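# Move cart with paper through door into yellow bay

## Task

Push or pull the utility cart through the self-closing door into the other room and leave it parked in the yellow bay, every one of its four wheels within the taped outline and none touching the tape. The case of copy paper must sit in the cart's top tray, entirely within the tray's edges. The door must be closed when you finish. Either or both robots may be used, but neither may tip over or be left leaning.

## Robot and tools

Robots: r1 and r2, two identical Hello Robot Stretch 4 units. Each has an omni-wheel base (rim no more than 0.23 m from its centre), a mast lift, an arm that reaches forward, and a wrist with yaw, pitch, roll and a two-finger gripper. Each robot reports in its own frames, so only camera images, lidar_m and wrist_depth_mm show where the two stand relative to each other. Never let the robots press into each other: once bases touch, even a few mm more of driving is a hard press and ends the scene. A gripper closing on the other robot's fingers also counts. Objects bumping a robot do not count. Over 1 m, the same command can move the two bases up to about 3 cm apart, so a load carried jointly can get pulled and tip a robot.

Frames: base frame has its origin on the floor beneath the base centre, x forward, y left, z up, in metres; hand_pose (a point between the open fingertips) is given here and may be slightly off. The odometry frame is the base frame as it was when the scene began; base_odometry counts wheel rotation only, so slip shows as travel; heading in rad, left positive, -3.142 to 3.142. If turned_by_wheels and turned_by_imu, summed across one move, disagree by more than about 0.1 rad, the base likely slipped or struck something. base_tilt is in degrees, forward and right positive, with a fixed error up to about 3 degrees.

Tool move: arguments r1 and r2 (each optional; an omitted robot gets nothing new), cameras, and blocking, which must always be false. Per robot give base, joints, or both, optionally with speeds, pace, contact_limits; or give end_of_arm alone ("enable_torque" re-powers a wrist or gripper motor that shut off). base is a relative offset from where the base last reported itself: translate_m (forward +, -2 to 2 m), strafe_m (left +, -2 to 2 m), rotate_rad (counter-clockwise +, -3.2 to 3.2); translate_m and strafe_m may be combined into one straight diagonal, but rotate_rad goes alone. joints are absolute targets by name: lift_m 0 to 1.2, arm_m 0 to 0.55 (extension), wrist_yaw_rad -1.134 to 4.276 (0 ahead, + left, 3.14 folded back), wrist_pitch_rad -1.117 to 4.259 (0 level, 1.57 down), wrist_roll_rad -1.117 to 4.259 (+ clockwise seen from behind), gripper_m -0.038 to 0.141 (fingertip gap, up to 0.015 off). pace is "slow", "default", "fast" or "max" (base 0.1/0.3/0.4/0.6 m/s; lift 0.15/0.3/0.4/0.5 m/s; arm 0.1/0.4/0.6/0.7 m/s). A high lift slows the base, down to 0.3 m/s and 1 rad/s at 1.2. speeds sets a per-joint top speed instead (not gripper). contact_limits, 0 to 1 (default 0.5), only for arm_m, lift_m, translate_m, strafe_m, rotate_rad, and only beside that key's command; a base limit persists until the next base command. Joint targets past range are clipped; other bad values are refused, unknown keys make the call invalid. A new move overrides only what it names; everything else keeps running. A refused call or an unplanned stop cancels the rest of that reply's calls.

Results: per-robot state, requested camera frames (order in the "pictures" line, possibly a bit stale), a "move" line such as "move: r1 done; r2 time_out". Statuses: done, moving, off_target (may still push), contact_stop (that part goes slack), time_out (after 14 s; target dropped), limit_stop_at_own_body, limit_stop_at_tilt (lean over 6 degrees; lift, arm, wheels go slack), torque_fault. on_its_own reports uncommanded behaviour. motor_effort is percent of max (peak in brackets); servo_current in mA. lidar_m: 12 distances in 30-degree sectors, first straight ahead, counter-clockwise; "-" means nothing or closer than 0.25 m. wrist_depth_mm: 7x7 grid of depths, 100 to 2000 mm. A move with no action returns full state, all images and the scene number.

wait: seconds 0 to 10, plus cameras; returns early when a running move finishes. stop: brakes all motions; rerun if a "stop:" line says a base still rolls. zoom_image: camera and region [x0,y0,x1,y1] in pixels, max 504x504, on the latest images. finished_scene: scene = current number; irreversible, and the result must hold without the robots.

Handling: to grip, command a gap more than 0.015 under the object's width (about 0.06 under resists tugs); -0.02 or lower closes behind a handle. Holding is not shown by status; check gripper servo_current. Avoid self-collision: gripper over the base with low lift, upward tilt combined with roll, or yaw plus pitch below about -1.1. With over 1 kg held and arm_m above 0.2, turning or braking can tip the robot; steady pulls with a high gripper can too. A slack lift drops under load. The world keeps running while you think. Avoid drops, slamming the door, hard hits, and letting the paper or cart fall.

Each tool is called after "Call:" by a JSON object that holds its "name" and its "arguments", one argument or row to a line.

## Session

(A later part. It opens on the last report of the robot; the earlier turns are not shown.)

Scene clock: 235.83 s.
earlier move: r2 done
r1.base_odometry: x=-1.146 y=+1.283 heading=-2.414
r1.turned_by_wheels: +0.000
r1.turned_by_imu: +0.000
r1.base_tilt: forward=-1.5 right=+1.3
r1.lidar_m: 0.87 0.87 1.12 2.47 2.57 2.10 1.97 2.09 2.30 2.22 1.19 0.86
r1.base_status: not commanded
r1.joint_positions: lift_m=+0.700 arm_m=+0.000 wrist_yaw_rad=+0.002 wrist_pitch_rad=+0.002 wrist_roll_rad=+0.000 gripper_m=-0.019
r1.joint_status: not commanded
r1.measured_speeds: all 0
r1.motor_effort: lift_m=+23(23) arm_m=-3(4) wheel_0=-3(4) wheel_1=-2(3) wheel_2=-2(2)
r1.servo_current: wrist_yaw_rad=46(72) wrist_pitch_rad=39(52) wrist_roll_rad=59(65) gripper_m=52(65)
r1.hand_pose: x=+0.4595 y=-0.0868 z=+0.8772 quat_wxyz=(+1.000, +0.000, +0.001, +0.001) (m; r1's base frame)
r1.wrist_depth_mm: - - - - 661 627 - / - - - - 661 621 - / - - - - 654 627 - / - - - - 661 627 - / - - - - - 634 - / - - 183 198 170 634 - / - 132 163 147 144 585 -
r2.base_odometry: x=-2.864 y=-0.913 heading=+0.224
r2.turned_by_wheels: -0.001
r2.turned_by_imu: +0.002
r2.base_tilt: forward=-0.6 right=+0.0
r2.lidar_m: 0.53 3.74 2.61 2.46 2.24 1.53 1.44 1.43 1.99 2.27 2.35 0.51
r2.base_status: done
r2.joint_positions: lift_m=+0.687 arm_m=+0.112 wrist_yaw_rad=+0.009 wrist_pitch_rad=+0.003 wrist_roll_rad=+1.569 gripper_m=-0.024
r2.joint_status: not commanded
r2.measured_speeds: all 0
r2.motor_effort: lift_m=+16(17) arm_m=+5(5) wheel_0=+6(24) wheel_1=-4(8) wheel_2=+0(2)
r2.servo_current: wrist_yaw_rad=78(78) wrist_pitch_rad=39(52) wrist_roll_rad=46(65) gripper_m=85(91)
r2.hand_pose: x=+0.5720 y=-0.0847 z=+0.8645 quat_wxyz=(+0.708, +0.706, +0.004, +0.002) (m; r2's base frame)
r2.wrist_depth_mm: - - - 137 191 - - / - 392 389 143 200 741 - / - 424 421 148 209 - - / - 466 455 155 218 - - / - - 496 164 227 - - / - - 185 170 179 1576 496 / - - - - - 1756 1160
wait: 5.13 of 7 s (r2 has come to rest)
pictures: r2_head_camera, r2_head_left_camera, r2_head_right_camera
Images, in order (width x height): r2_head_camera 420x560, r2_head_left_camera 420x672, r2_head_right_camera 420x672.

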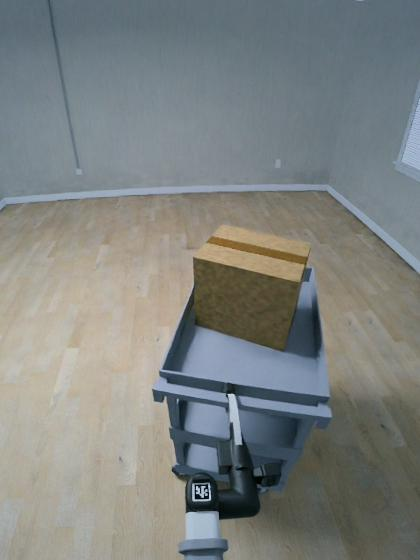

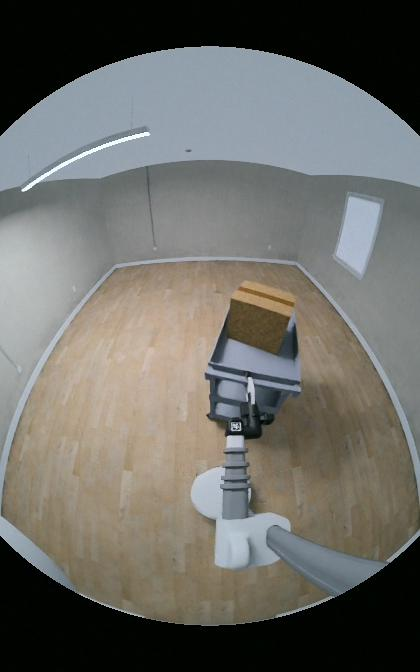

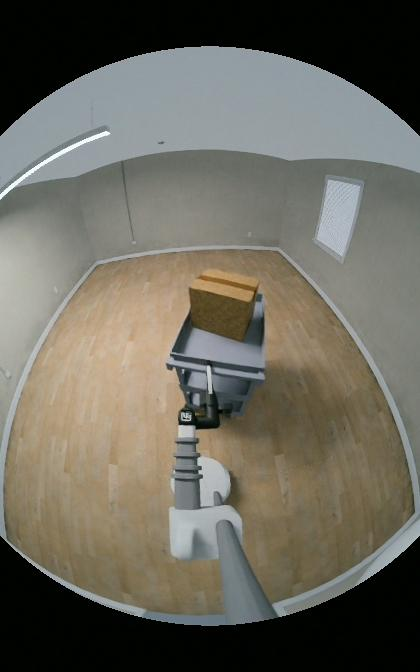

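Call:
{"name": "move", "arguments": {
  "blocking": false,
  "r2": {"base":{"strafe_m":-0.3},"pace":"slow"},
  "r1": {"base":{"translate_m":0.32}}
}}

Call:
{"name": "wait", "arguments": {
  "seconds": 5
}}

Call:
{"name": "move", "arguments": {
  "blocking": false,
  "r1": {"base":{"translate_m":0.8},"contact_limits":{"translate_m":0.6},"pace":"slow"}
}}

Call:
{"name": "wait", "arguments": {
  "seconds": 8,
  "cameras": ["r1_head_camera"]
}}

Call:
{"name": "wait", "arguments": {
  "seconds": 8,
  "cameras": ["r2_head_camera","r1_head_camera","r1_head_left_camera","r1_head_right_camera"]
}}

Scene clock: 244.10 s.
move: r1 moving; r2 moving
r1.base_odometry: x=-1.169 y=+1.262 heading=-2.414
r1.turned_by_wheels: +0.000
r1.turned_by_imu: +0.000
r1.base_tilt: forward=-1.6 right=+1.3
r1.lidar_m: 0.83 0.86 1.06 2.47 2.57 2.12 2.01 2.12 2.33 2.23 1.13 0.84
r1.base_status: translate_m moving
r1.joint_positions: lift_m=+0.700 arm_m=+0.000 wrist_yaw_rad=+0.002 wrist_pitch_rad=+0.002 wrist_roll_rad=+0.000 gripper_m=-0.019
r1.joint_status: not commanded
r1.measured_speeds: translate_m=+0.120 strafe_m=+0.000 rotate_rad=+0.004 lift_m=+0.000 arm_m=+0.000 wrist_yaw_rad=+0.000 wrist_pitch_rad=+0.000 wrist_roll_rad=+0.000
r1.motor_effort: lift_m=+23(23) arm_m=-3(4) wheel_0=+6(9) wheel_1=+3(6) wheel_2=-9(9)
r1.servo_current: wrist_yaw_rad=46(65) wrist_pitch_rad=39(46) wrist_roll_rad=33(65) gripper_m=46(59)
r1.hand_pose: x=+0.4595 y=-0.0868 z=+0.8772 quat_wxyz=(+1.000, +0.000, +0.001, +0.001) (m; r1's base frame)
r1.wrist_depth_mm: - - - - 634 603 - / - - - - 647 603 - / - - - - 647 615 - / - - - - 647 609 - / - - - - - 609 - / - - 183 198 170 615 - / - 133 163 146 144 559 -
r2.base_odometry: x=-2.861 y=-0.927 heading=+0.224
r2.turned_by_wheels: +0.000
r2.turned_by_imu: +0.001
r2.base_tilt: forward=-0.7 right=+0.1
r2.lidar_m: 0.52 3.78 2.65 2.48 2.23 1.58 1.44 1.42 1.97 2.25 2.31 0.51
r2.base_status: strafe_m moving
r2.joint_positions: lift_m=+0.687 arm_m=+0.112 wrist_yaw_rad=+0.009 wrist_pitch_rad=+0.003 wrist_roll_rad=+1.569 gripper_m=-0.024
r2.joint_status: not commanded
r2.measured_speeds: translate_m=+0.000 strafe_m=-0.056 rotate_rad=+0.000 lift_m=+0.000 arm_m=+0.000 wrist_yaw_rad=+0.000 wrist_pitch_rad=+0.000 wrist_roll_rad=+0.000
r2.motor_effort: lift_m=+16(17) arm_m=+5(5) wheel_0=+14(16) wheel_1=-7(7) wheel_2=+0(2)
r2.servo_current: wrist_yaw_rad=59(72) wrist_pitch_rad=46(52) wrist_roll_rad=52(52) gripper_m=85(91)
r2.hand_pose: x=+0.5720 y=-0.0847 z=+0.8645 quat_wxyz=(+0.708, +0.706, +0.004, +0.002) (m; r2's base frame)
r2.wrist_depth_mm: - - - 137 191 - - / - 387 392 143 200 750 - / - 424 421 148 208 - - / - 466 455 155 216 - - / - - 492 164 228 - - / - - 187 170 179 1618 492 / - - - - - 1661 1182
pictures: none

Scene clock: 246.13 s.
earlier move: r1 done; r2 moving
r1.base_odometry: x=-1.385 y=+1.070 heading=-2.413
r1.turned_by_wheels: +0.000
r1.turned_by_imu: +0.000
r1.base_tilt: forward=-1.6 right=+1.3
r1.lidar_m: 0.55 0.57 0.76 1.74 2.55 2.40 2.28 2.40 2.33 2.22 0.72 0.59
r1.base_status: done
r1.joint_positions: lift_m=+0.700 arm_m=+0.000 wrist_yaw_rad=+0.002 wrist_pitch_rad=+0.002 wrist_roll_rad=+0.000 gripper_m=-0.019
r1.joint_status: not commanded
r1.measured_speeds: all 0
r1.motor_effort: lift_m=+23(23) arm_m=-4(4) wheel_0=+3(9) wheel_1=+2(7) wheel_2=+1(10)
r1.servo_current: wrist_yaw_rad=33(65) wrist_pitch_rad=46(52) wrist_roll_rad=33(65) gripper_m=52(59)
r1.hand_pose: x=+0.4595 y=-0.0868 z=+0.8772 quat_wxyz=(+1.000, +0.000, +0.001, +0.001) (m; r1's base frame)
r1.wrist_depth_mm: 342 342 345 347 349 347 351 / 342 343 342 349 347 349 351 / 342 343 349 345 349 349 353 / 343 347 345 347 349 353 353 / 343 345 345 349 349 353 353 / 345 347 347 199 351 355 355 / 345 347 183 183 179 355 359
r2.base_odometry: x=-2.817 y=-1.118 heading=+0.224
r2.turned_by_wheels: +0.000
r2.turned_by_imu: +0.001
r2.base_tilt: forward=-0.7 right=+0.1
r2.lidar_m: 0.50 4.07 2.84 2.69 2.18 1.54 1.39 1.51 1.98 2.06 2.11 0.52
r2.base_status: strafe_m moving
r2.joint_positions: lift_m=+0.687 arm_m=+0.112 wrist_yaw_rad=+0.009 wrist_pitch_rad=+0.003 wrist_roll_rad=+1.569 gripper_m=-0.024
r2.joint_status: not commanded
r2.measured_speeds: translate_m=+0.000 strafe_m=-0.100 rotate_rad=+0.000 lift_m=+0.000 arm_m=+0.000 wrist_yaw_rad=+0.000 wrist_pitch_rad=+0.000 wrist_roll_rad=+0.000
r2.motor_effort: lift_m=+16(17) arm_m=+5(5) wheel_0=+8(16) wheel_1=-7(8) wheel_2=-1(2)
r2.servo_current: wrist_yaw_rad=59(78) wrist_pitch_rad=46(52) wrist_roll_rad=46(59) gripper_m=78(91)
r2.hand_pose: x=+0.5720 y=-0.0847 z=+0.8645 quat_wxyz=(+0.708, +0.706, +0.004, +0.002) (m; r2's base frame)
r2.wrist_depth_mm: - - - 158 214 1618 - / - - - 160 219 778 - / - 424 424 163 224 820 - / - 452 445 167 227 820 - / - 480 466 169 230 - - / - - 186 172 179 - - / - - - - - 1576 480
wait: 2.03 of 5 s (r1 has come to rest)
pictures: none

Scene clock: 246.63 s.
earlier move: r2 moving
move: r1 moving
r1.base_odometry: x=-1.394 y=+1.061 heading=-2.413
r1.turned_by_wheels: +0.000
r1.turned_by_imu: +0.000
r1.base_tilt: forward=-1.6 right=+1.3
r1.lidar_m: 0.54 0.54 0.76 1.69 2.58 2.42 2.30 2.41 2.33 2.15 0.69 0.58
r1.base_status: translate_m moving
r1.joint_positions: lift_m=+0.700 arm_m=+0.000 wrist_yaw_rad=+0.002 wrist_pitch_rad=+0.002 wrist_roll_rad=+0.000 gripper_m=-0.019
r1.joint_status: not commanded
r1.measured_speeds: translate_m=+0.050 strafe_m=+0.000 rotate_rad=+0.000 lift_m=+0.000 arm_m=+0.000 wrist_yaw_rad=+0.000 wrist_pitch_rad=+0.000 wrist_roll_rad=+0.000
r1.motor_effort: lift_m=+23(23) arm_m=-4(4) wheel_0=+6(8) wheel_1=+6(7) wheel_2=-5(7)
r1.servo_current: wrist_yaw_rad=33(78) wrist_pitch_rad=46(46) wrist_roll_rad=46(65) gripper_m=52(59)
r1.contact_limits: translate_m 0.6
r1.hand_pose: x=+0.4595 y=-0.0868 z=+0.8772 quat_wxyz=(+1.000, +0.000, +0.001, +0.001) (m; r1's base frame)
r1.wrist_depth_mm: 332 330 332 336 338 338 338 / 330 332 334 336 338 338 340 / 330 332 334 338 340 338 340 / 332 336 338 338 342 342 342 / 332 334 336 338 340 343 343 / 334 336 336 198 342 343 345 / 334 334 183 183 180 345 345
r2.base_odometry: x=-2.806 y=-1.167 heading=+0.224
r2.turned_by_wheels: +0.000
r2.turned_by_imu: +0.000
r2.base_tilt: forward=-0.6 right=+0.1
r2.lidar_m: 0.51 4.19 2.90 2.74 2.24 1.55 1.41 1.50 1.96 2.02 2.05 0.55
r2.base_status: strafe_m moving
r2.joint_positions: lift_m=+0.687 arm_m=+0.112 wrist_yaw_rad=+0.009 wrist_pitch_rad=+0.003 wrist_roll_rad=+1.569 gripper_m=-0.024
r2.joint_status: not commanded
r2.measured_speeds: translate_m=-0.001 strafe_m=-0.097 rotate_rad=+0.004 lift_m=+0.000 arm_m=+0.000 wrist_yaw_rad=+0.000 wrist_pitch_rad=+0.000 wrist_roll_rad=+0.000
r2.motor_effort: lift_m=+16(16) arm_m=+5(5) wheel_0=+8(11) wheel_1=-5(7) wheel_2=+0(1)
r2.servo_current: wrist_yaw_rad=85(85) wrist_pitch_rad=46(46) wrist_roll_rad=52(59) gripper_m=78(91)
r2.hand_pose: x=+0.5720 y=-0.0847 z=+0.8645 quat_wxyz=(+0.708, +0.706, +0.004, +0.002) (m; r2's base frame)
r2.wrist_depth_mm: - - - 164 222 1661 - / - - - 165 224 750 - / - 427 430 167 228 820 - / - 449 442 228 229 831 - / - 473 466 171 231 - - / - - 186 172 179 - - / - - - - 236 1576 484
pictures: none

Scene clock: 247.73 s.
earlier move: r1 moving; r2 done
r1.base_odometry: x=-1.467 y=+0.996 heading=-2.413
r1.turned_by_wheels: +0.000
r1.turned_by_imu: +0.000
r1.base_tilt: forward=-1.6 right=+1.3
r1.lidar_m: 0.44 0.46 0.63 1.36 2.60 2.54 2.40 2.54 2.35 1.70 0.56 0.46
r1.base_status: translate_m moving
r1.joint_positions: lift_m=+0.700 arm_m=+0.000 wrist_yaw_rad=+0.002 wrist_pitch_rad=+0.002 wrist_roll_rad=+0.000 gripper_m=-0.019
r1.joint_status: not commanded
r1.measured_speeds: translate_m=+0.100 strafe_m=+0.000 rotate_rad=+0.000 lift_m=+0.000 arm_m=+0.000 wrist_yaw_rad=+0.000 wrist_pitch_rad=+0.000 wrist_roll_rad=+0.000
r1.motor_effort: lift_m=+23(23) arm_m=-4(4) wheel_0=+5(8) wheel_1=+4(7) wheel_2=-4(7)
r1.servo_current: wrist_yaw_rad=52(78) wrist_pitch_rad=39(52) wrist_roll_rad=59(65) gripper_m=52(59)
r1.contact_limits: translate_m 0.6
r1.hand_pose: x=+0.4595 y=-0.0868 z=+0.8772 quat_wxyz=(+1.000, +0.000, +0.001, +0.001) (m; r1's base frame)
r1.wrist_depth_mm: 237 239 240 240 241 243 243 / 236 239 240 241 241 243 245 / 239 239 240 242 243 244 244 / 239 240 240 241 243 244 247 / 240 241 242 242 245 246 246 / 241 242 242 199 244 247 247 / 241 241 244 244 171 246 247
r2.base_odometry: x=-2.798 y=-1.205 heading=+0.224
r2.turned_by_wheels: +0.000
r2.turned_by_imu: +0.000
r2.base_tilt: forward=-0.7 right=+0.1
r2.lidar_m: 0.52 4.21 2.94 2.78 2.21 1.55 1.44 1.50 1.95 1.96 2.01 0.54
r2.base_status: done
r2.joint_positions: lift_m=+0.687 arm_m=+0.112 wrist_yaw_rad=+0.009 wrist_pitch_rad=+0.003 wrist_roll_rad=+1.569 gripper_m=-0.024
r2.joint_status: not commanded
r2.measured_speeds: all 0
r2.motor_effort: lift_m=+16(16) arm_m=+5(5) wheel_0=+5(11) wheel_1=-5(7) wheel_2=+0(2)
r2.servo_current: wrist_yaw_rad=59(85) wrist_pitch_rad=46(46) wrist_roll_rad=39(59) gripper_m=85(91)
r2.hand_pose: x=+0.5720 y=-0.0847 z=+0.8645 quat_wxyz=(+0.708, +0.706, +0.004, +0.002) (m; r2's base frame)
r2.wrist_depth_mm: - - - 169 229 1618 508 / - - - 170 229 798 - / - 436 430 170 230 831 - / - 449 445 230 232 831 - / - 473 462 172 232 831 - / - - 186 173 179 - - / - - 496 - 233 1576 496
wait: 1.10 of 8 s (r2 has come to rest)
pictures: r1_head_camera
Images, in order (width x height): r1_head_camera 420x560.

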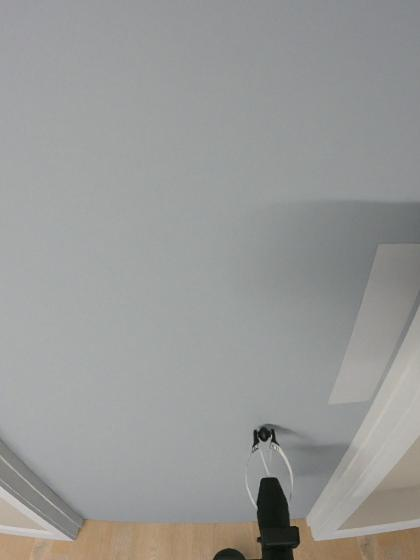

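Scene clock: 255.40 s.
earlier move: r1 done
r1.base_odometry: x=-1.982 y=+0.538 heading=-2.414
r1.turned_by_wheels: -0.002
r1.turned_by_imu: +0.038
r1.base_tilt: forward=-1.6 right=+1.3
r1.lidar_m: 0.29 0.25 0.25 0.29 0.57 3.22 3.08 3.22 0.40 0.65 2.33 0.51
r1.base_status: done
r1.joint_positions: lift_m=+0.700 arm_m=-0.001 wrist_yaw_rad=-0.015 wrist_pitch_rad=+0.002 wrist_roll_rad=+0.000 gripper_m=-0.020
r1.joint_status: not commanded
r1.measured_speeds: all 0
r1.motor_effort: lift_m=+23(23) arm_m=+10(11) wheel_0=-3(14) wheel_1=+1(12) wheel_2=-13(24)
r1.servo_current: wrist_yaw_rad=85(111) wrist_pitch_rad=39(52) wrist_roll_rad=52(78) gripper_m=46(59)
r1.contact_limits: translate_m 0.6
r1.hand_pose: x=+0.4574 y=-0.0917 z=+0.8772 quat_wxyz=(+1.000, +0.000, +0.001, -0.007) (m; r1's base frame)
r1.wrist_depth_mm: 141 165 196 243 - - - / 141 165 196 243 - - - / 141 166 197 243 - - - / 148 166 199 244 960 - - / 141 170 199 245 1661 - - / 142 166 188 200 181 - - / 148 162 170 181 180 1921 -
r2.base_odometry: x=-2.798 y=-1.205 heading=+0.224
r2.turned_by_wheels: +0.000
r2.turned_by_imu: +0.001
r2.base_tilt: forward=-0.7 right=+0.0
r2.lidar_m: 0.50 4.16 2.95 2.78 2.21 0.78 0.80 1.49 1.93 1.98 2.04 0.52
r2.base_status: done
r2.joint_positions: lift_m=+0.687 arm_m=+0.112 wrist_yaw_rad=+0.009 wrist_pitch_rad=+0.003 wrist_roll_rad=+1.569 gripper_m=-0.024
r2.joint_status: not commanded
r2.measured_speeds: all 0
r2.motor_effort: lift_m=+16(17) arm_m=+5(5) wheel_0=+5(11) wheel_1=-5(7) wheel_2=+0(2)
r2.servo_current: wrist_yaw_rad=65(85) wrist_pitch_rad=39(52) wrist_roll_rad=46(65) gripper_m=85(98)
r2.hand_pose: x=+0.5720 y=-0.0847 z=+0.8645 quat_wxyz=(+0.708, +0.706, +0.004, +0.002) (m; r2's base frame)
r2.wrist_depth_mm: - - - 170 229 1576 504 / - - - 170 229 809 - / - 433 430 170 231 842 - / - 449 442 231 231 831 - / - 466 462 172 232 831 - / - - 186 172 179 - - / - - 496 - 234 1576 500
wait: 7.67 of 8 s (r1 has come to rest)
pictures: r1_head_camera, r1_head_left_camera, r1_head_right_camera, r2_head_camera
Images, in order (width x height): r1_head_camera 420x560, r1_head_left_camera 420x672, r1_head_right_camera 420x672, r2_head_camera 420x560.

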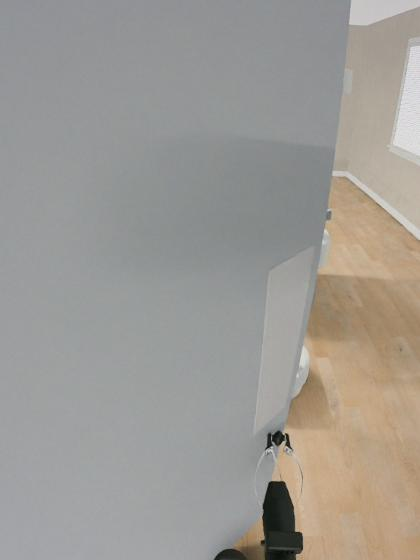

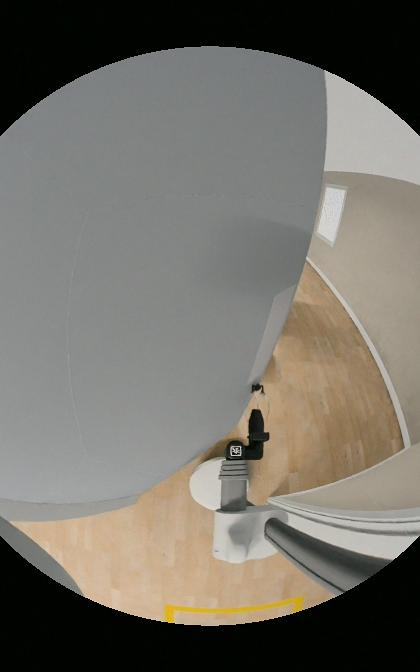

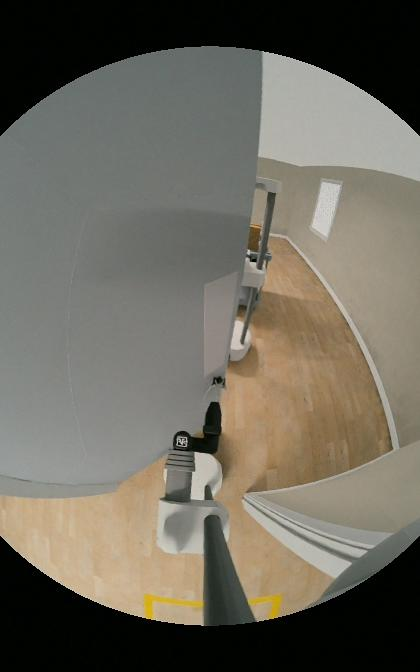

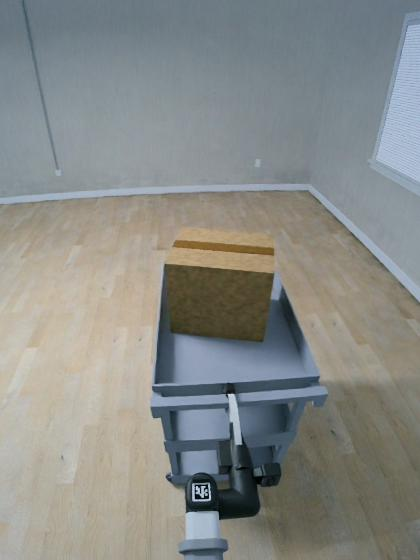

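Call:
{"name": "move", "arguments": {
  "blocking": false,
  "r1": {"base":{"translate_m":0.25,"strafe_m":0.12},"contact_limits":{"translate_m":0.6},"pace":"slow"}
}}

Call:
{"name": "wait", "arguments": {
  "seconds": 8,
  "cameras": ["r1_head_camera","r1_head_left_camera","r1_head_right_camera"]
}}

Scene clock: 265.37 s.
move: r1 moving
r1.base_odometry: x=-1.987 y=+0.525 heading=-2.416
r1.turned_by_wheels: -0.001
r1.turned_by_imu: -0.002
r1.base_tilt: forward=-1.6 right=+1.3
r1.lidar_m: 0.29 0.25 0.25 0.28 0.56 3.20 3.12 3.24 0.41 0.68 2.35 0.50
r1.base_status: translate_m moving; strafe_m moving
r1.joint_positions: lift_m=+0.700 arm_m=-0.001 wrist_yaw_rad=-0.015 wrist_pitch_rad=+0.002 wrist_roll_rad=+0.000 gripper_m=-0.020
r1.joint_status: not commanded
r1.measured_speeds: translate_m=+0.049 strafe_m=+0.023 rotate_rad=+0.001 lift_m=+0.000 arm_m=+0.000 wrist_yaw_rad=+0.000 wrist_pitch_rad=+0.000 wrist_roll_rad=+0.000
r1.motor_effort: lift_m=+23(23) arm_m=+10(10) wheel_0=-3(5) wheel_1=+7(7) wheel_2=-20(20)
r1.servo_current: wrist_yaw_rad=104(104) wrist_pitch_rad=46(52) wrist_roll_rad=59(65) gripper_m=46(46)
r1.contact_limits: translate_m 0.6
r1.hand_pose: x=+0.4574 y=-0.0917 z=+0.8772 quat_wxyz=(+1.000, +0.000, +0.001, -0.007) (m; r1's base frame)
r1.wrist_depth_mm: 137 165 191 231 - - - / 138 166 193 239 - - - / 141 162 193 240 - - - / 142 163 195 243 917 - - / 138 163 195 242 - - - / 138 162 185 197 181 - - / 141 155 167 180 182 136 -
r2: as last shown
r2.turned_by_imu: +0.000
r2.base_tilt: forward=-0.7 right=+0.1
r2.lidar_m: 0.48 4.20 2.94 2.77 2.19 0.78 0.78 1.50 1.95 1.96 2.03 0.53
r2.motor_effort: lift_m=+17(17) arm_m=+5(5) wheel_0=+5(6) wheel_1=-5(6) wheel_2=+0(0)
r2.servo_current: wrist_yaw_rad=59(72) wrist_pitch_rad=39(46) wrist_roll_rad=46(52) gripper_m=85(85)
r2.wrist_depth_mm: - - - 169 230 1618 508 / - - - 170 230 809 - / - 433 433 171 232 831 - / - 449 442 231 232 842 - / - 466 459 172 232 842 - / - - 187 172 179 - - / - - 496 - 233 1576 500
pictures: none

Scene clock: 268.83 s.
earlier move: r1 done
r1.base_odometry: x=-2.089 y=+0.282 heading=-2.414
r1.turned_by_wheels: +0.002
r1.turned_by_imu: +0.000
r1.base_tilt: forward=-1.6 right=+1.3
r1.lidar_m: 0.29 0.25 - 0.25 0.28 0.73 3.39 0.72 0.63 1.63 2.47 0.91
r1.base_status: done
r1.joint_positions: lift_m=+0.700 arm_m=+0.000 wrist_yaw_rad=-0.003 wrist_pitch_rad=+0.002 wrist_roll_rad=+0.000 gripper_m=-0.020
r1.joint_status: not commanded
r1.measured_speeds: all 0
r1.motor_effort: lift_m=+23(23) arm_m=+4(10) wheel_0=+4(7) wheel_1=+10(15) wheel_2=-6(20)
r1.servo_current: wrist_yaw_rad=52(104) wrist_pitch_rad=39(52) wrist_roll_rad=65(78) gripper_m=39(52)
r1.contact_limits: translate_m 0.6
r1.hand_pose: x=+0.4590 y=-0.0882 z=+0.8772 quat_wxyz=(+1.000, +0.000, +0.001, -0.001) (m; r1's base frame)
r1.wrist_depth_mm: 171 206 - - - - - / 172 202 - - - - - / 173 202 - - - 640 - / 169 202 - - 1464 634 - / 174 203 - - - 741 - / 168 209 187 191 169 691 - / 173 189 172 183 143 691 -
r2.base_odometry: x=-2.798 y=-1.205 heading=+0.224
r2.turned_by_wheels: +0.000
r2.turned_by_imu: +0.000
r2.base_tilt: forward=-0.7 right=+0.0
r2.lidar_m: 0.50 4.18 2.92 2.77 2.23 0.66 0.91 1.48 1.96 1.98 2.04 0.52
r2.base_status: not commanded
r2.joint_positions: lift_m=+0.687 arm_m=+0.112 wrist_yaw_rad=+0.009 wrist_pitch_rad=+0.003 wrist_roll_rad=+1.569 gripper_m=-0.024
r2.joint_status: not commanded
r2.measured_speeds: all 0
r2.motor_effort: lift_m=+16(17) arm_m=+5(5) wheel_0=+6(6) wheel_1=-5(6) wheel_2=+0(1)
r2.servo_current: wrist_yaw_rad=65(78) wrist_pitch_rad=46(52) wrist_roll_rad=52(59) gripper_m=85(91)
r2.hand_pose: x=+0.5720 y=-0.0847 z=+0.8645 quat_wxyz=(+0.708, +0.706, +0.004, +0.002) (m; r2's base frame)
r2.wrist_depth_mm: - - - 169 229 1576 504 / - - - 170 230 788 - / - 433 427 171 230 831 - / - 449 442 230 232 842 - / - 466 459 172 232 831 - / - - 186 172 179 - - / - - 492 - 234 1618 496
wait: 3.47 of 8 s (r1 has come to rest)
pictures: r1_head_camera, r1_head_left_camera, r1_head_right_camera
Images, in order (width x height): r1_head_camera 420x560, r1_head_left_camera 420x672, r1_head_right_camera 420x672.

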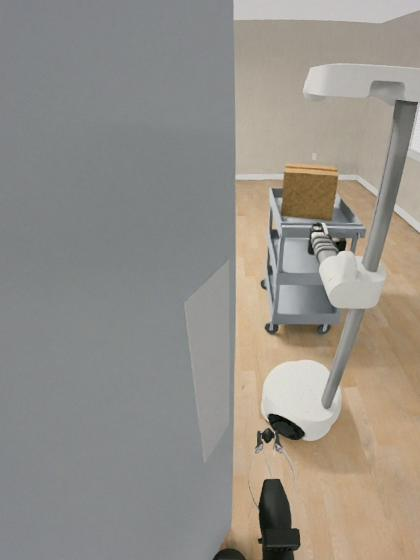

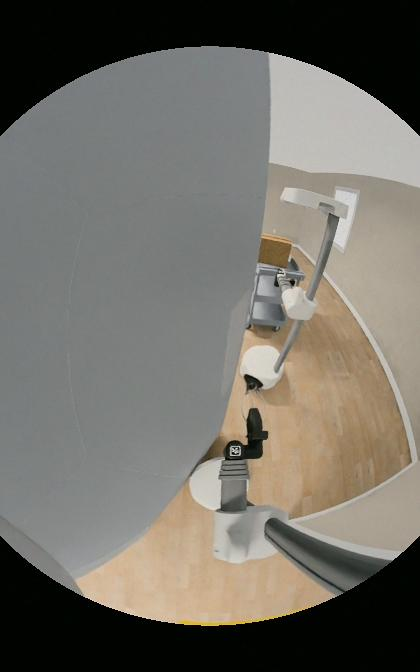

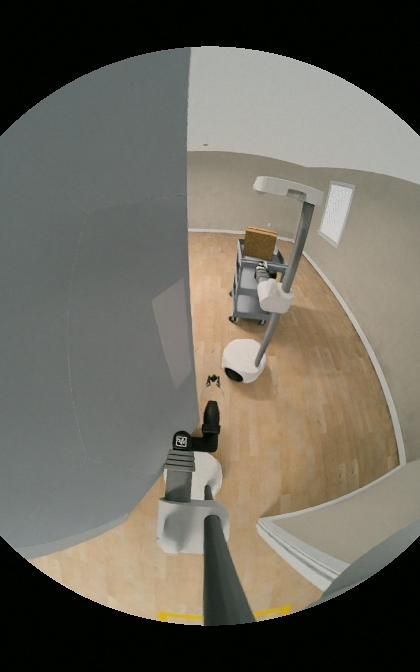

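Call:
{"name": "move", "arguments": {
  "blocking": false,
  "r1": {"base":{"strafe_m":0.28},"contact_limits":{"strafe_m":0.5},"pace":"slow"}
}}

Call:
{"name": "wait", "arguments": {
  "seconds": 8,
  "cameras": ["r1_head_camera","r1_head_left_camera","r1_head_right_camera","r2_head_left_camera","r2_head_right_camera"]
}}

Scene clock: 275.27 s.
move: r1 moving
r1.base_odometry: x=-2.079 y=+0.272 heading=-2.414
r1.turned_by_wheels: -0.001
r1.turned_by_imu: -0.001
r1.base_tilt: forward=-1.6 right=+1.3
r1.lidar_m: 0.30 0.25 - 0.25 0.27 0.71 3.38 0.73 0.64 1.61 2.49 0.89
r1.base_status: strafe_m moving
r1.joint_positions: lift_m=+0.700 arm_m=+0.000 wrist_yaw_rad=-0.003 wrist_pitch_rad=+0.002 wrist_roll_rad=+0.000 gripper_m=-0.020
r1.joint_status: not commanded
r1.measured_speeds: translate_m=-0.001 strafe_m=+0.057 rotate_rad=+0.005 lift_m=+0.000 arm_m=+0.000 wrist_yaw_rad=+0.000 wrist_pitch_rad=+0.000 wrist_roll_rad=+0.000
r1.motor_effort: lift_m=+23(23) arm_m=+4(5) wheel_0=-17(18) wheel_1=+13(17) wheel_2=-3(6)
r1.servo_current: wrist_yaw_rad=46(65) wrist_pitch_rad=39(46) wrist_roll_rad=52(59) gripper_m=46(46)
r1.contact_limits: strafe_m 0.5
r1.hand_pose: x=+0.4590 y=-0.0882 z=+0.8772 quat_wxyz=(+1.000, +0.000, +0.001, -0.001) (m; r1's base frame)
r1.wrist_depth_mm: 177 210 - - - - - / 178 216 - - - - - / 180 211 - - - 640 - / 175 211 - - 1499 627 - / 181 212 - - - - - / 175 219 187 191 169 759 - / 180 204 172 183 143 683 -
r2: as last shown
r2.base_tilt: forward=-0.6 right=+0.1
r2.lidar_m: 0.50 4.18 2.94 2.78 2.24 0.67 0.94 1.50 1.96 1.97 2.05 0.52
r2.motor_effort: lift_m=+16(16) arm_m=+5(5) wheel_0=+6(6) wheel_1=-5(5) wheel_2=+0(0)
r2.servo_current: wrist_yaw_rad=65(72) wrist_pitch_rad=52(52) wrist_roll_rad=46(52) gripper_m=91(91)
r2.wrist_depth_mm: - - - 169 229 1618 504 / - - - 170 230 798 - / - 433 427 171 230 820 - / - 452 445 231 232 831 - / - 466 459 172 232 842 - / - - 187 172 179 - - / - - 496 - 234 1537 496
pictures: none

Scene clock: 278.70 s.
earlier move: r1 done
r1.base_odometry: x=-1.903 y=+0.073 heading=-2.414
r1.turned_by_wheels: +0.000
r1.turned_by_imu: -0.001
r1.base_tilt: forward=-1.6 right=+1.3
r1.lidar_m: 5.40 0.29 0.25 - 0.25 0.28 3.39 3.49 0.88 1.63 2.77 1.01
r1.base_status: done
r1.joint_positions: lift_m=+0.700 arm_m=+0.000 wrist_yaw_rad=-0.003 wrist_pitch_rad=+0.002 wrist_roll_rad=+0.000 gripper_m=-0.020
r1.joint_status: not commanded
r1.measured_speeds: all 0
r1.motor_effort: lift_m=+23(23) arm_m=+5(5) wheel_0=-13(23) wheel_1=+5(17) wheel_2=+1(6)
r1.servo_current: wrist_yaw_rad=39(65) wrist_pitch_rad=46(52) wrist_roll_rad=52(65) gripper_m=33(52)
r1.contact_limits: strafe_m 0.5
r1.hand_pose: x=+0.4590 y=-0.0882 z=+0.8772 quat_wxyz=(+1.000, +0.000, +0.001, -0.001) (m; r1's base frame)
r1.wrist_depth_mm: - - - - - - - / - - - - - - - / - - - - - - - / - - - - - 1576 891 / - - - - - - - / - - - 191 181 - - / - - 178 182 143 - -
r2.base_odometry: x=-2.798 y=-1.205 heading=+0.224
r2.turned_by_wheels: +0.000
r2.turned_by_imu: +0.000
r2.base_tilt: forward=-0.6 right=+0.0
r2.lidar_m: 0.51 4.18 2.96 2.76 0.99 0.80 1.45 1.50 1.94 1.96 2.03 0.55
r2.base_status: not commanded
r2.joint_positions: lift_m=+0.687 arm_m=+0.112 wrist_yaw_rad=+0.009 wrist_pitch_rad=+0.003 wrist_roll_rad=+1.569 gripper_m=-0.024
r2.joint_status: not commanded
r2.measured_speeds: all 0
r2.motor_effort: lift_m=+16(17) arm_m=+5(5) wheel_0=+5(6) wheel_1=-5(6) wheel_2=+0(0)
r2.servo_current: wrist_yaw_rad=46(72) wrist_pitch_rad=39(52) wrist_roll_rad=39(65) gripper_m=85(91)
r2.hand_pose: x=+0.5720 y=-0.0847 z=+0.8645 quat_wxyz=(+0.708, +0.706, +0.004, +0.002) (m; r2's base frame)
r2.wrist_depth_mm: - - - 169 229 1661 508 / - - - 170 229 809 - / - 433 430 171 230 831 - / - 445 449 230 231 820 - / - 462 459 172 233 831 - / - - 186 173 179 - - / - - 492 - 235 1576 500
wait: 3.43 of 8 s (r1 has come to rest)
pictures: r1_head_camera, r1_head_left_camera, r1_head_right_camera, r2_head_left_camera, r2_head_right_camera
Images, in order (width x height): r1_head_camera 420x560, r1_head_left_camera 420x672, r1_head_right_camera 420x672, r2_head_left_camera 420x672, r2_head_right_camera 420x672.

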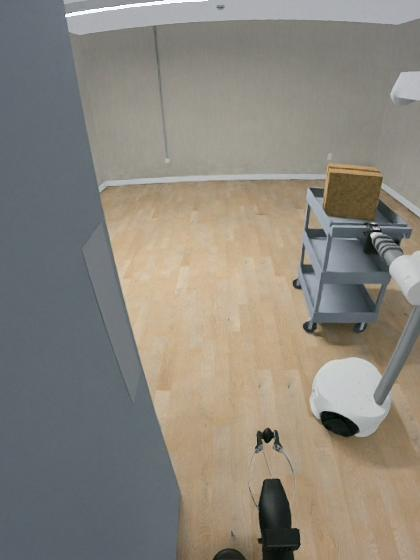

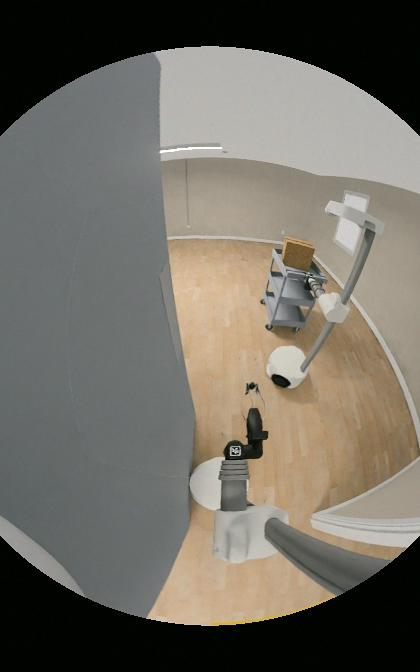

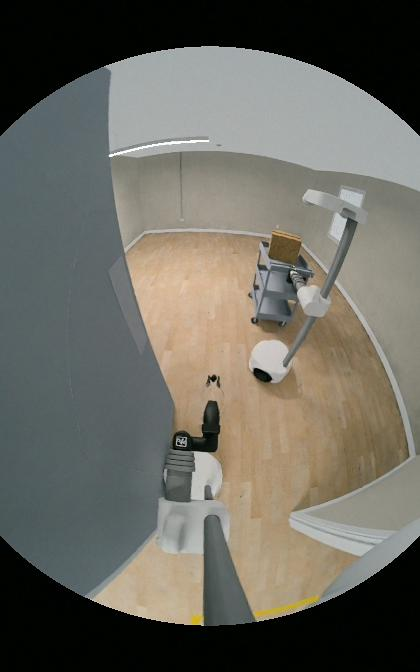

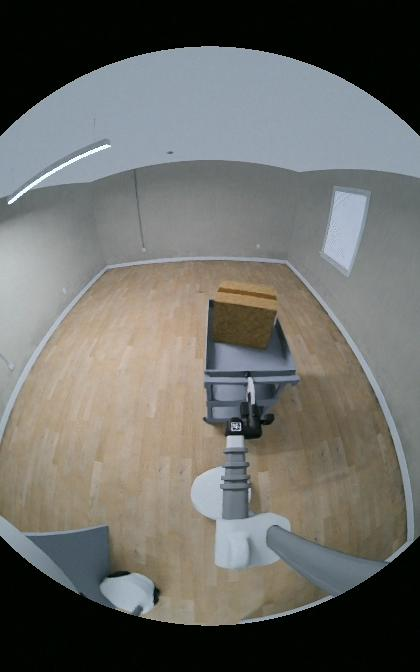

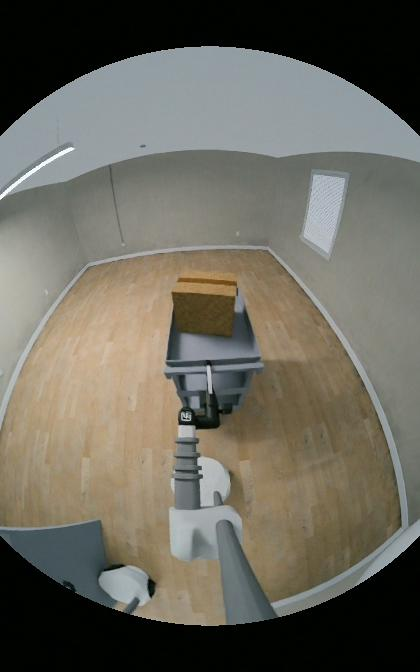

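Call:
{"name": "move", "arguments": {
  "blocking": false,
  "r1": {"base":{"strafe_m":0.1},"contact_limits":{"strafe_m":0.6},"pace":"slow"},
  "r2": {"base":{"strafe_m":-0.12},"pace":"slow"}
}}

Call:
{"name": "wait", "arguments": {
  "seconds": 8
}}

Call:
{"name": "wait", "arguments": {
  "seconds": 0.6,
  "cameras": ["r1_head_camera","r1_head_right_camera","r2_head_camera","r2_head_right_camera"]
}}

Scene clock: 284.73 s.
move: r1 moving; r2 moving
r1.base_odometry: x=-1.894 y=+0.063 heading=-2.415
r1.turned_by_wheels: -0.001
r1.turned_by_imu: -0.001
r1.base_tilt: forward=-1.6 right=+1.3
r1.lidar_m: 5.38 0.31 0.25 - 0.25 0.25 3.43 3.47 0.88 1.62 2.76 1.03
r1.base_status: strafe_m moving
r1.joint_positions: lift_m=+0.700 arm_m=+0.000 wrist_yaw_rad=-0.003 wrist_pitch_rad=+0.002 wrist_roll_rad=+0.000 gripper_m=-0.020
r1.joint_status: not commanded
r1.measured_speeds: translate_m=+0.000 strafe_m=+0.056 rotate_rad=-0.002 lift_m=+0.000 arm_m=+0.000 wrist_yaw_rad=+0.000 wrist_pitch_rad=+0.000 wrist_roll_rad=+0.000
r1.motor_effort: lift_m=+23(23) arm_m=+4(5) wheel_0=-24(25) wheel_1=+16(16) wheel_2=+1(2)
r1.servo_current: wrist_yaw_rad=59(59) wrist_pitch_rad=39(52) wrist_roll_rad=59(59) gripper_m=39(52)
r1.contact_limits: strafe_m 0.6
r1.hand_pose: x=+0.4590 y=-0.0882 z=+0.8772 quat_wxyz=(+1.000, +0.000, +0.001, -0.001) (m; r1's base frame)
r1.wrist_depth_mm: - - - - - - - / - - - - - - - / - - - - - - - / - - - - - 1618 931 / - - - - - - - / - - - 190 181 - - / - - 177 183 143 - -
r2.base_odometry: x=-2.794 y=-1.220 heading=+0.224
r2.turned_by_wheels: +0.000
r2.turned_by_imu: +0.001
r2.base_tilt: forward=-0.7 right=+0.0
r2.lidar_m: 0.50 4.20 2.95 2.78 1.04 0.85 1.45 1.49 1.96 1.95 2.02 0.54
r2.base_status: strafe_m moving
r2.joint_positions: lift_m=+0.687 arm_m=+0.112 wrist_yaw_rad=+0.009 wrist_pitch_rad=+0.003 wrist_roll_rad=+1.569 gripper_m=-0.024
r2.joint_status: not commanded
r2.measured_speeds: translate_m=+0.000 strafe_m=-0.056 rotate_rad=-0.002 lift_m=+0.000 arm_m=+0.000 wrist_yaw_rad=+0.000 wrist_pitch_rad=+0.000 wrist_roll_rad=+0.000
r2.motor_effort: lift_m=+16(16) arm_m=+5(5) wheel_0=+11(15) wheel_1=-6(10) wheel_2=+0(2)
r2.servo_current: wrist_yaw_rad=52(65) wrist_pitch_rad=46(52) wrist_roll_rad=46(52) gripper_m=85(91)
r2.hand_pose: x=+0.5720 y=-0.0847 z=+0.8645 quat_wxyz=(+0.708, +0.706, +0.004, +0.002) (m; r2's base frame)
r2.wrist_depth_mm: - - - 170 231 1618 1160 / - - - 170 230 798 - / - 433 430 171 232 842 - / - 449 449 231 231 831 - / - 462 462 172 232 831 - / - - 186 172 179 - - / - - 496 - 234 1576 -
pictures: none

Scene clock: 286.57 s.
earlier move: r1 contact_stop; r2 done
r1.base_odometry: x=-1.883 y=+0.052 heading=-2.401
r1.turned_by_wheels: +0.014
r1.turned_by_imu: +0.014
r1.base_tilt: forward=-1.6 right=+1.3
r1.lidar_m: 5.38 0.29 0.25 - 0.25 0.26 3.44 3.48 0.90 1.73 1.18 1.09
r1.base_status: strafe_m contact_stop
r1.joint_positions: lift_m=+0.700 arm_m=+0.000 wrist_yaw_rad=-0.002 wrist_pitch_rad=+0.002 wrist_roll_rad=+0.000 gripper_m=-0.020
r1.joint_status: not commanded
r1.measured_speeds: translate_m=-0.001 strafe_m=-0.048 rotate_rad=+0.007 lift_m=+0.000 arm_m=+0.000 wrist_yaw_rad=+0.000 wrist_pitch_rad=+0.000 wrist_roll_rad=+0.000
r1.on_its_own: the wheels are slack since a contact_stop
r1.motor_effort: lift_m=+22(23) arm_m=+3(5) wheel_0=-1(31) wheel_1=+2(30) wheel_2=+0(13)
r1.servo_current: wrist_yaw_rad=39(78) wrist_pitch_rad=39(52) wrist_roll_rad=59(72) gripper_m=39(52)
r1.contact_limits: strafe_m 0.6
r1.hand_pose: x=+0.4591 y=-0.0879 z=+0.8773 quat_wxyz=(+1.000, +0.000, +0.001, -0.001) (m; r1's base frame)
r1.wrist_depth_mm: - - - - - - - / - - - - - - - / - - - - - - - / - - - - - 1618 1060 / - - - - - - - / - - - 191 1808 1661 - / - - 178 183 144 - -
r2.base_odometry: x=-2.771 y=-1.322 heading=+0.224
r2.turned_by_wheels: +0.000
r2.turned_by_imu: +0.000
r2.base_tilt: forward=-0.7 right=+0.1
r2.lidar_m: 0.49 4.37 3.07 2.89 0.93 0.94 1.43 1.47 1.92 1.86 1.91 0.53
r2.base_status: done
r2.joint_positions: lift_m=+0.687 arm_m=+0.112 wrist_yaw_rad=+0.009 wrist_pitch_rad=+0.003 wrist_roll_rad=+1.569 gripper_m=-0.024
r2.joint_status: not commanded
r2.measured_speeds: all 0
r2.motor_effort: lift_m=+16(16) arm_m=+5(5) wheel_0=+5(15) wheel_1=-5(10) wheel_2=+0(2)
r2.servo_current: wrist_yaw_rad=65(72) wrist_pitch_rad=39(52) wrist_roll_rad=39(65) gripper_m=85(91)
r2.hand_pose: x=+0.5720 y=-0.0847 z=+0.8645 quat_wxyz=(+0.708, +0.706, +0.004, +0.002) (m; r2's base frame)
r2.wrist_depth_mm: - - - 247 251 1661 1160 / - - - 185 246 1661 - / - - - 181 242 809 - / - 445 445 179 239 842 - / - 455 452 176 236 820 - / - 466 186 172 179 - - / - - 469 - 228 - -
wait: 1.83 of 8 s (r2 has come to rest)
pictures: none

not run: a stop that you did not command came earlier in this reply.

Call:
{"name": "move", "arguments": {
  "blocking": false,
  "r1": {"base":{"strafe_m":0.02},"contact_limits":{"strafe_m":0.8},"pace":"slow"}
}}

Call:
{"name": "wait", "arguments": {
  "seconds": 1.5,
  "cameras": ["r1_head_camera","r1_head_left_camera","r1_head_right_camera","r2_head_camera","r2_head_right_camera","r2_head_left_camera"]
}}

Scene clock: 291.33 s.
move: r1 moving
r1.base_odometry: x=-2.018 y=+0.241 heading=-2.155
r1.turned_by_wheels: +0.246
r1.turned_by_imu: +0.246
r1.base_tilt: forward=-1.6 right=+1.3
r1.lidar_m: 0.26 0.25 - 0.25 0.37 3.30 3.30 0.65 0.79 2.44 0.98 0.99
r1.base_status: strafe_m moving
r1.joint_positions: lift_m=+0.700 arm_m=+0.000 wrist_yaw_rad=-0.009 wrist_pitch_rad=+0.002 wrist_roll_rad=+0.000 gripper_m=-0.020
r1.joint_status: not commanded
r1.measured_speeds: translate_m=-0.002 strafe_m=+0.006 rotate_rad=-0.005 lift_m=+0.000 arm_m=+0.000 wrist_yaw_rad=-0.002 wrist_pitch_rad=+0.000 wrist_roll_rad=+0.000
r1.motor_effort: lift_m=+22(22) arm_m=+4(4) wheel_0=-7(7) wheel_1=+3(4) wheel_2=-7(15)
r1.servo_current: wrist_yaw_rad=52(78) wrist_pitch_rad=39(52) wrist_roll_rad=33(52) gripper_m=46(46)
r1.contact_limits: strafe_m 0.8
r1.hand_pose: x=+0.4585 y=-0.0901 z=+0.8773 quat_wxyz=(+1.000, +0.000, +0.001, -0.005) (m; r1's base frame)
r1.wrist_depth_mm: 135 159 190 241 - - - / 132 155 191 252 - - - / 129 155 191 252 - - - / 132 155 193 253 - - 1464 / 129 155 194 254 - - - / 128 155 181 199 181 - - / 128 150 171 182 176 - -
r2: as last shown
r2.turned_by_imu: +0.001
r2.base_tilt: forward=-0.6 right=+0.0
r2.lidar_m: 0.49 4.39 3.09 2.88 0.81 0.78 1.43 1.49 1.96 1.85 1.91 0.55
r2.motor_effort: lift_m=+16(16) arm_m=+5(5) wheel_0=+4(5) wheel_1=-5(6) wheel_2=+0(0)
r2.servo_current: wrist_yaw_rad=65(72) wrist_pitch_rad=46(46) wrist_roll_rad=46(52) gripper_m=85(91)
r2.wrist_depth_mm: - - - 248 249 1661 1160 / - - - 184 245 1661 - / - - - 181 242 798 - / - 445 449 179 238 842 - / - 455 455 176 236 831 - / - 466 186 172 179 - - / - - 469 - 229 - -
pictures: none

Scene clock: 292.50 s.
earlier move: r1 done
r1.base_odometry: x=-1.995 y=+0.226 heading=-2.154
r1.turned_by_wheels: +0.001
r1.turned_by_imu: +0.001
r1.base_tilt: forward=-1.6 right=+1.3
r1.lidar_m: 0.25 0.25 - 0.25 0.35 3.29 3.30 0.64 0.75 2.46 1.00 1.02
r1.base_status: done
r1.joint_positions: lift_m=+0.700 arm_m=+0.000 wrist_yaw_rad=-0.003 wrist_pitch_rad=+0.002 wrist_roll_rad=+0.000 gripper_m=-0.020
r1.joint_status: not commanded
r1.measured_speeds: all 0
r1.motor_effort: lift_m=+22(22) arm_m=+4(4) wheel_0=-13(18) wheel_1=+11(12) wheel_2=-5(15)
r1.servo_current: wrist_yaw_rad=46(78) wrist_pitch_rad=46(52) wrist_roll_rad=46(59) gripper_m=46(52)
r1.contact_limits: strafe_m 0.8
r1.hand_pose: x=+0.4590 y=-0.0882 z=+0.8773 quat_wxyz=(+1.000, +0.000, +0.001, -0.001) (m; r1's base frame)
r1.wrist_depth_mm: 140 166 202 266 - - - / 134 166 202 266 - - - / 134 162 202 267 - - - / 134 162 202 257 - - 1397 / 137 162 203 270 - - - / 134 167 186 191 - - - / 137 148 195 180 144 - -
r2.base_odometry: x=-2.771 y=-1.322 heading=+0.224
r2.turned_by_wheels: +0.000
r2.turned_by_imu: +0.000
r2.base_tilt: forward=-0.7 right=+0.0
r2.lidar_m: 0.50 4.35 3.08 2.89 0.79 0.83 1.41 1.47 1.93 1.86 1.94 0.56
r2.base_status: not commanded
r2.joint_positions: lift_m=+0.687 arm_m=+0.112 wrist_yaw_rad=+0.009 wrist_pitch_rad=+0.003 wrist_roll_rad=+1.569 gripper_m=-0.024
r2.joint_status: not commanded
r2.measured_speeds: all 0
r2.motor_effort: lift_m=+16(17) arm_m=+5(5) wheel_0=+5(5) wheel_1=-6(6) wheel_2=+0(0)
r2.servo_current: wrist_yaw_rad=65(72) wrist_pitch_rad=39(46) wrist_roll_rad=46(59) gripper_m=91(91)
r2.hand_pose: x=+0.5720 y=-0.0847 z=+0.8645 quat_wxyz=(+0.708, +0.706, +0.004, +0.002) (m; r2's base frame)
r2.wrist_depth_mm: - - - 248 251 1618 1138 / - - - 185 246 1661 - / - - - 181 242 809 - / - 449 452 178 238 831 - / - 455 455 177 235 809 - / - 459 186 172 179 - - / - - 466 - 228 - -
wait: 1.17 of 1.5 s (r1 has come to rest)
pictures: r1_head_camera, r1_head_left_camera, r1_head_right_camera, r2_head_camera, r2_head_left_camera, r2_head_right_camera
Images, in order (width x height): r1_head_camera 420x560, r1_head_left_camera 420x672, r1_head_right_camera 420x672, r2_head_camera 420x560, r2_head_left_camera 420x672, r2_head_right_camera 420x672.

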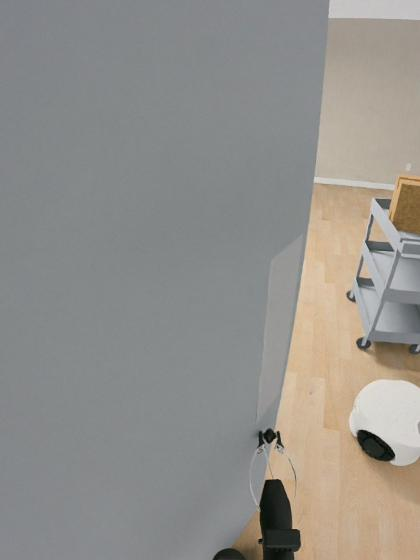

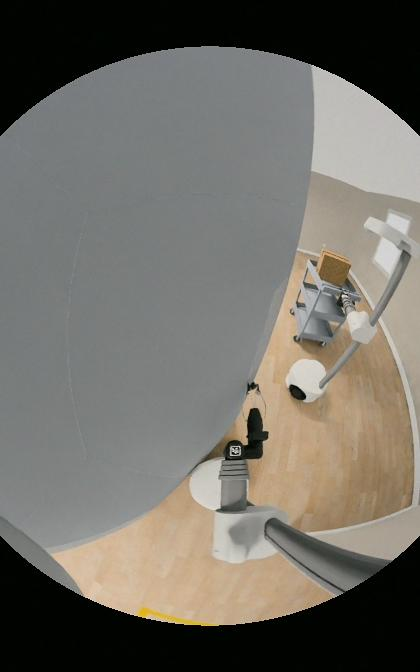

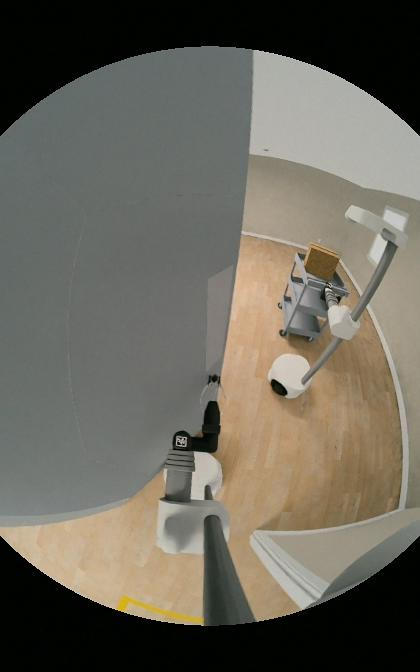

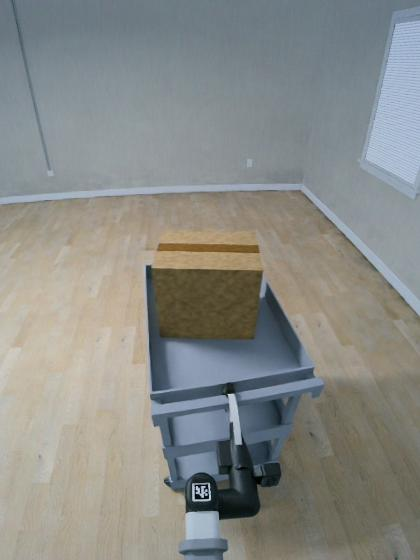

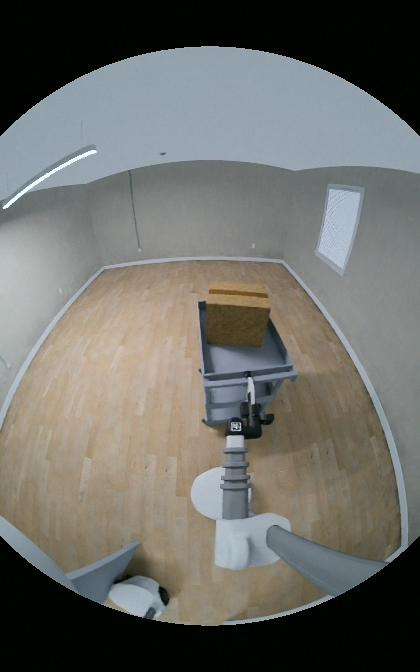

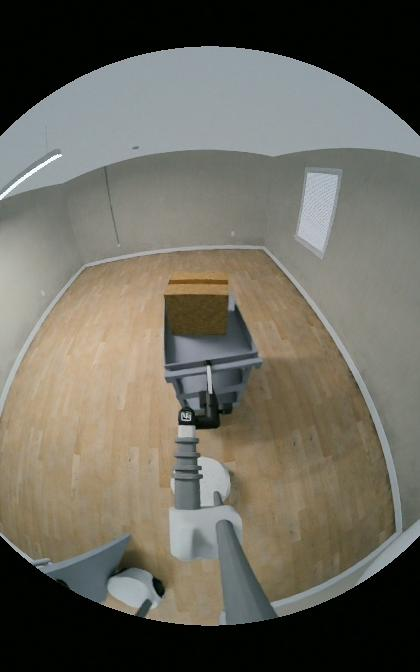

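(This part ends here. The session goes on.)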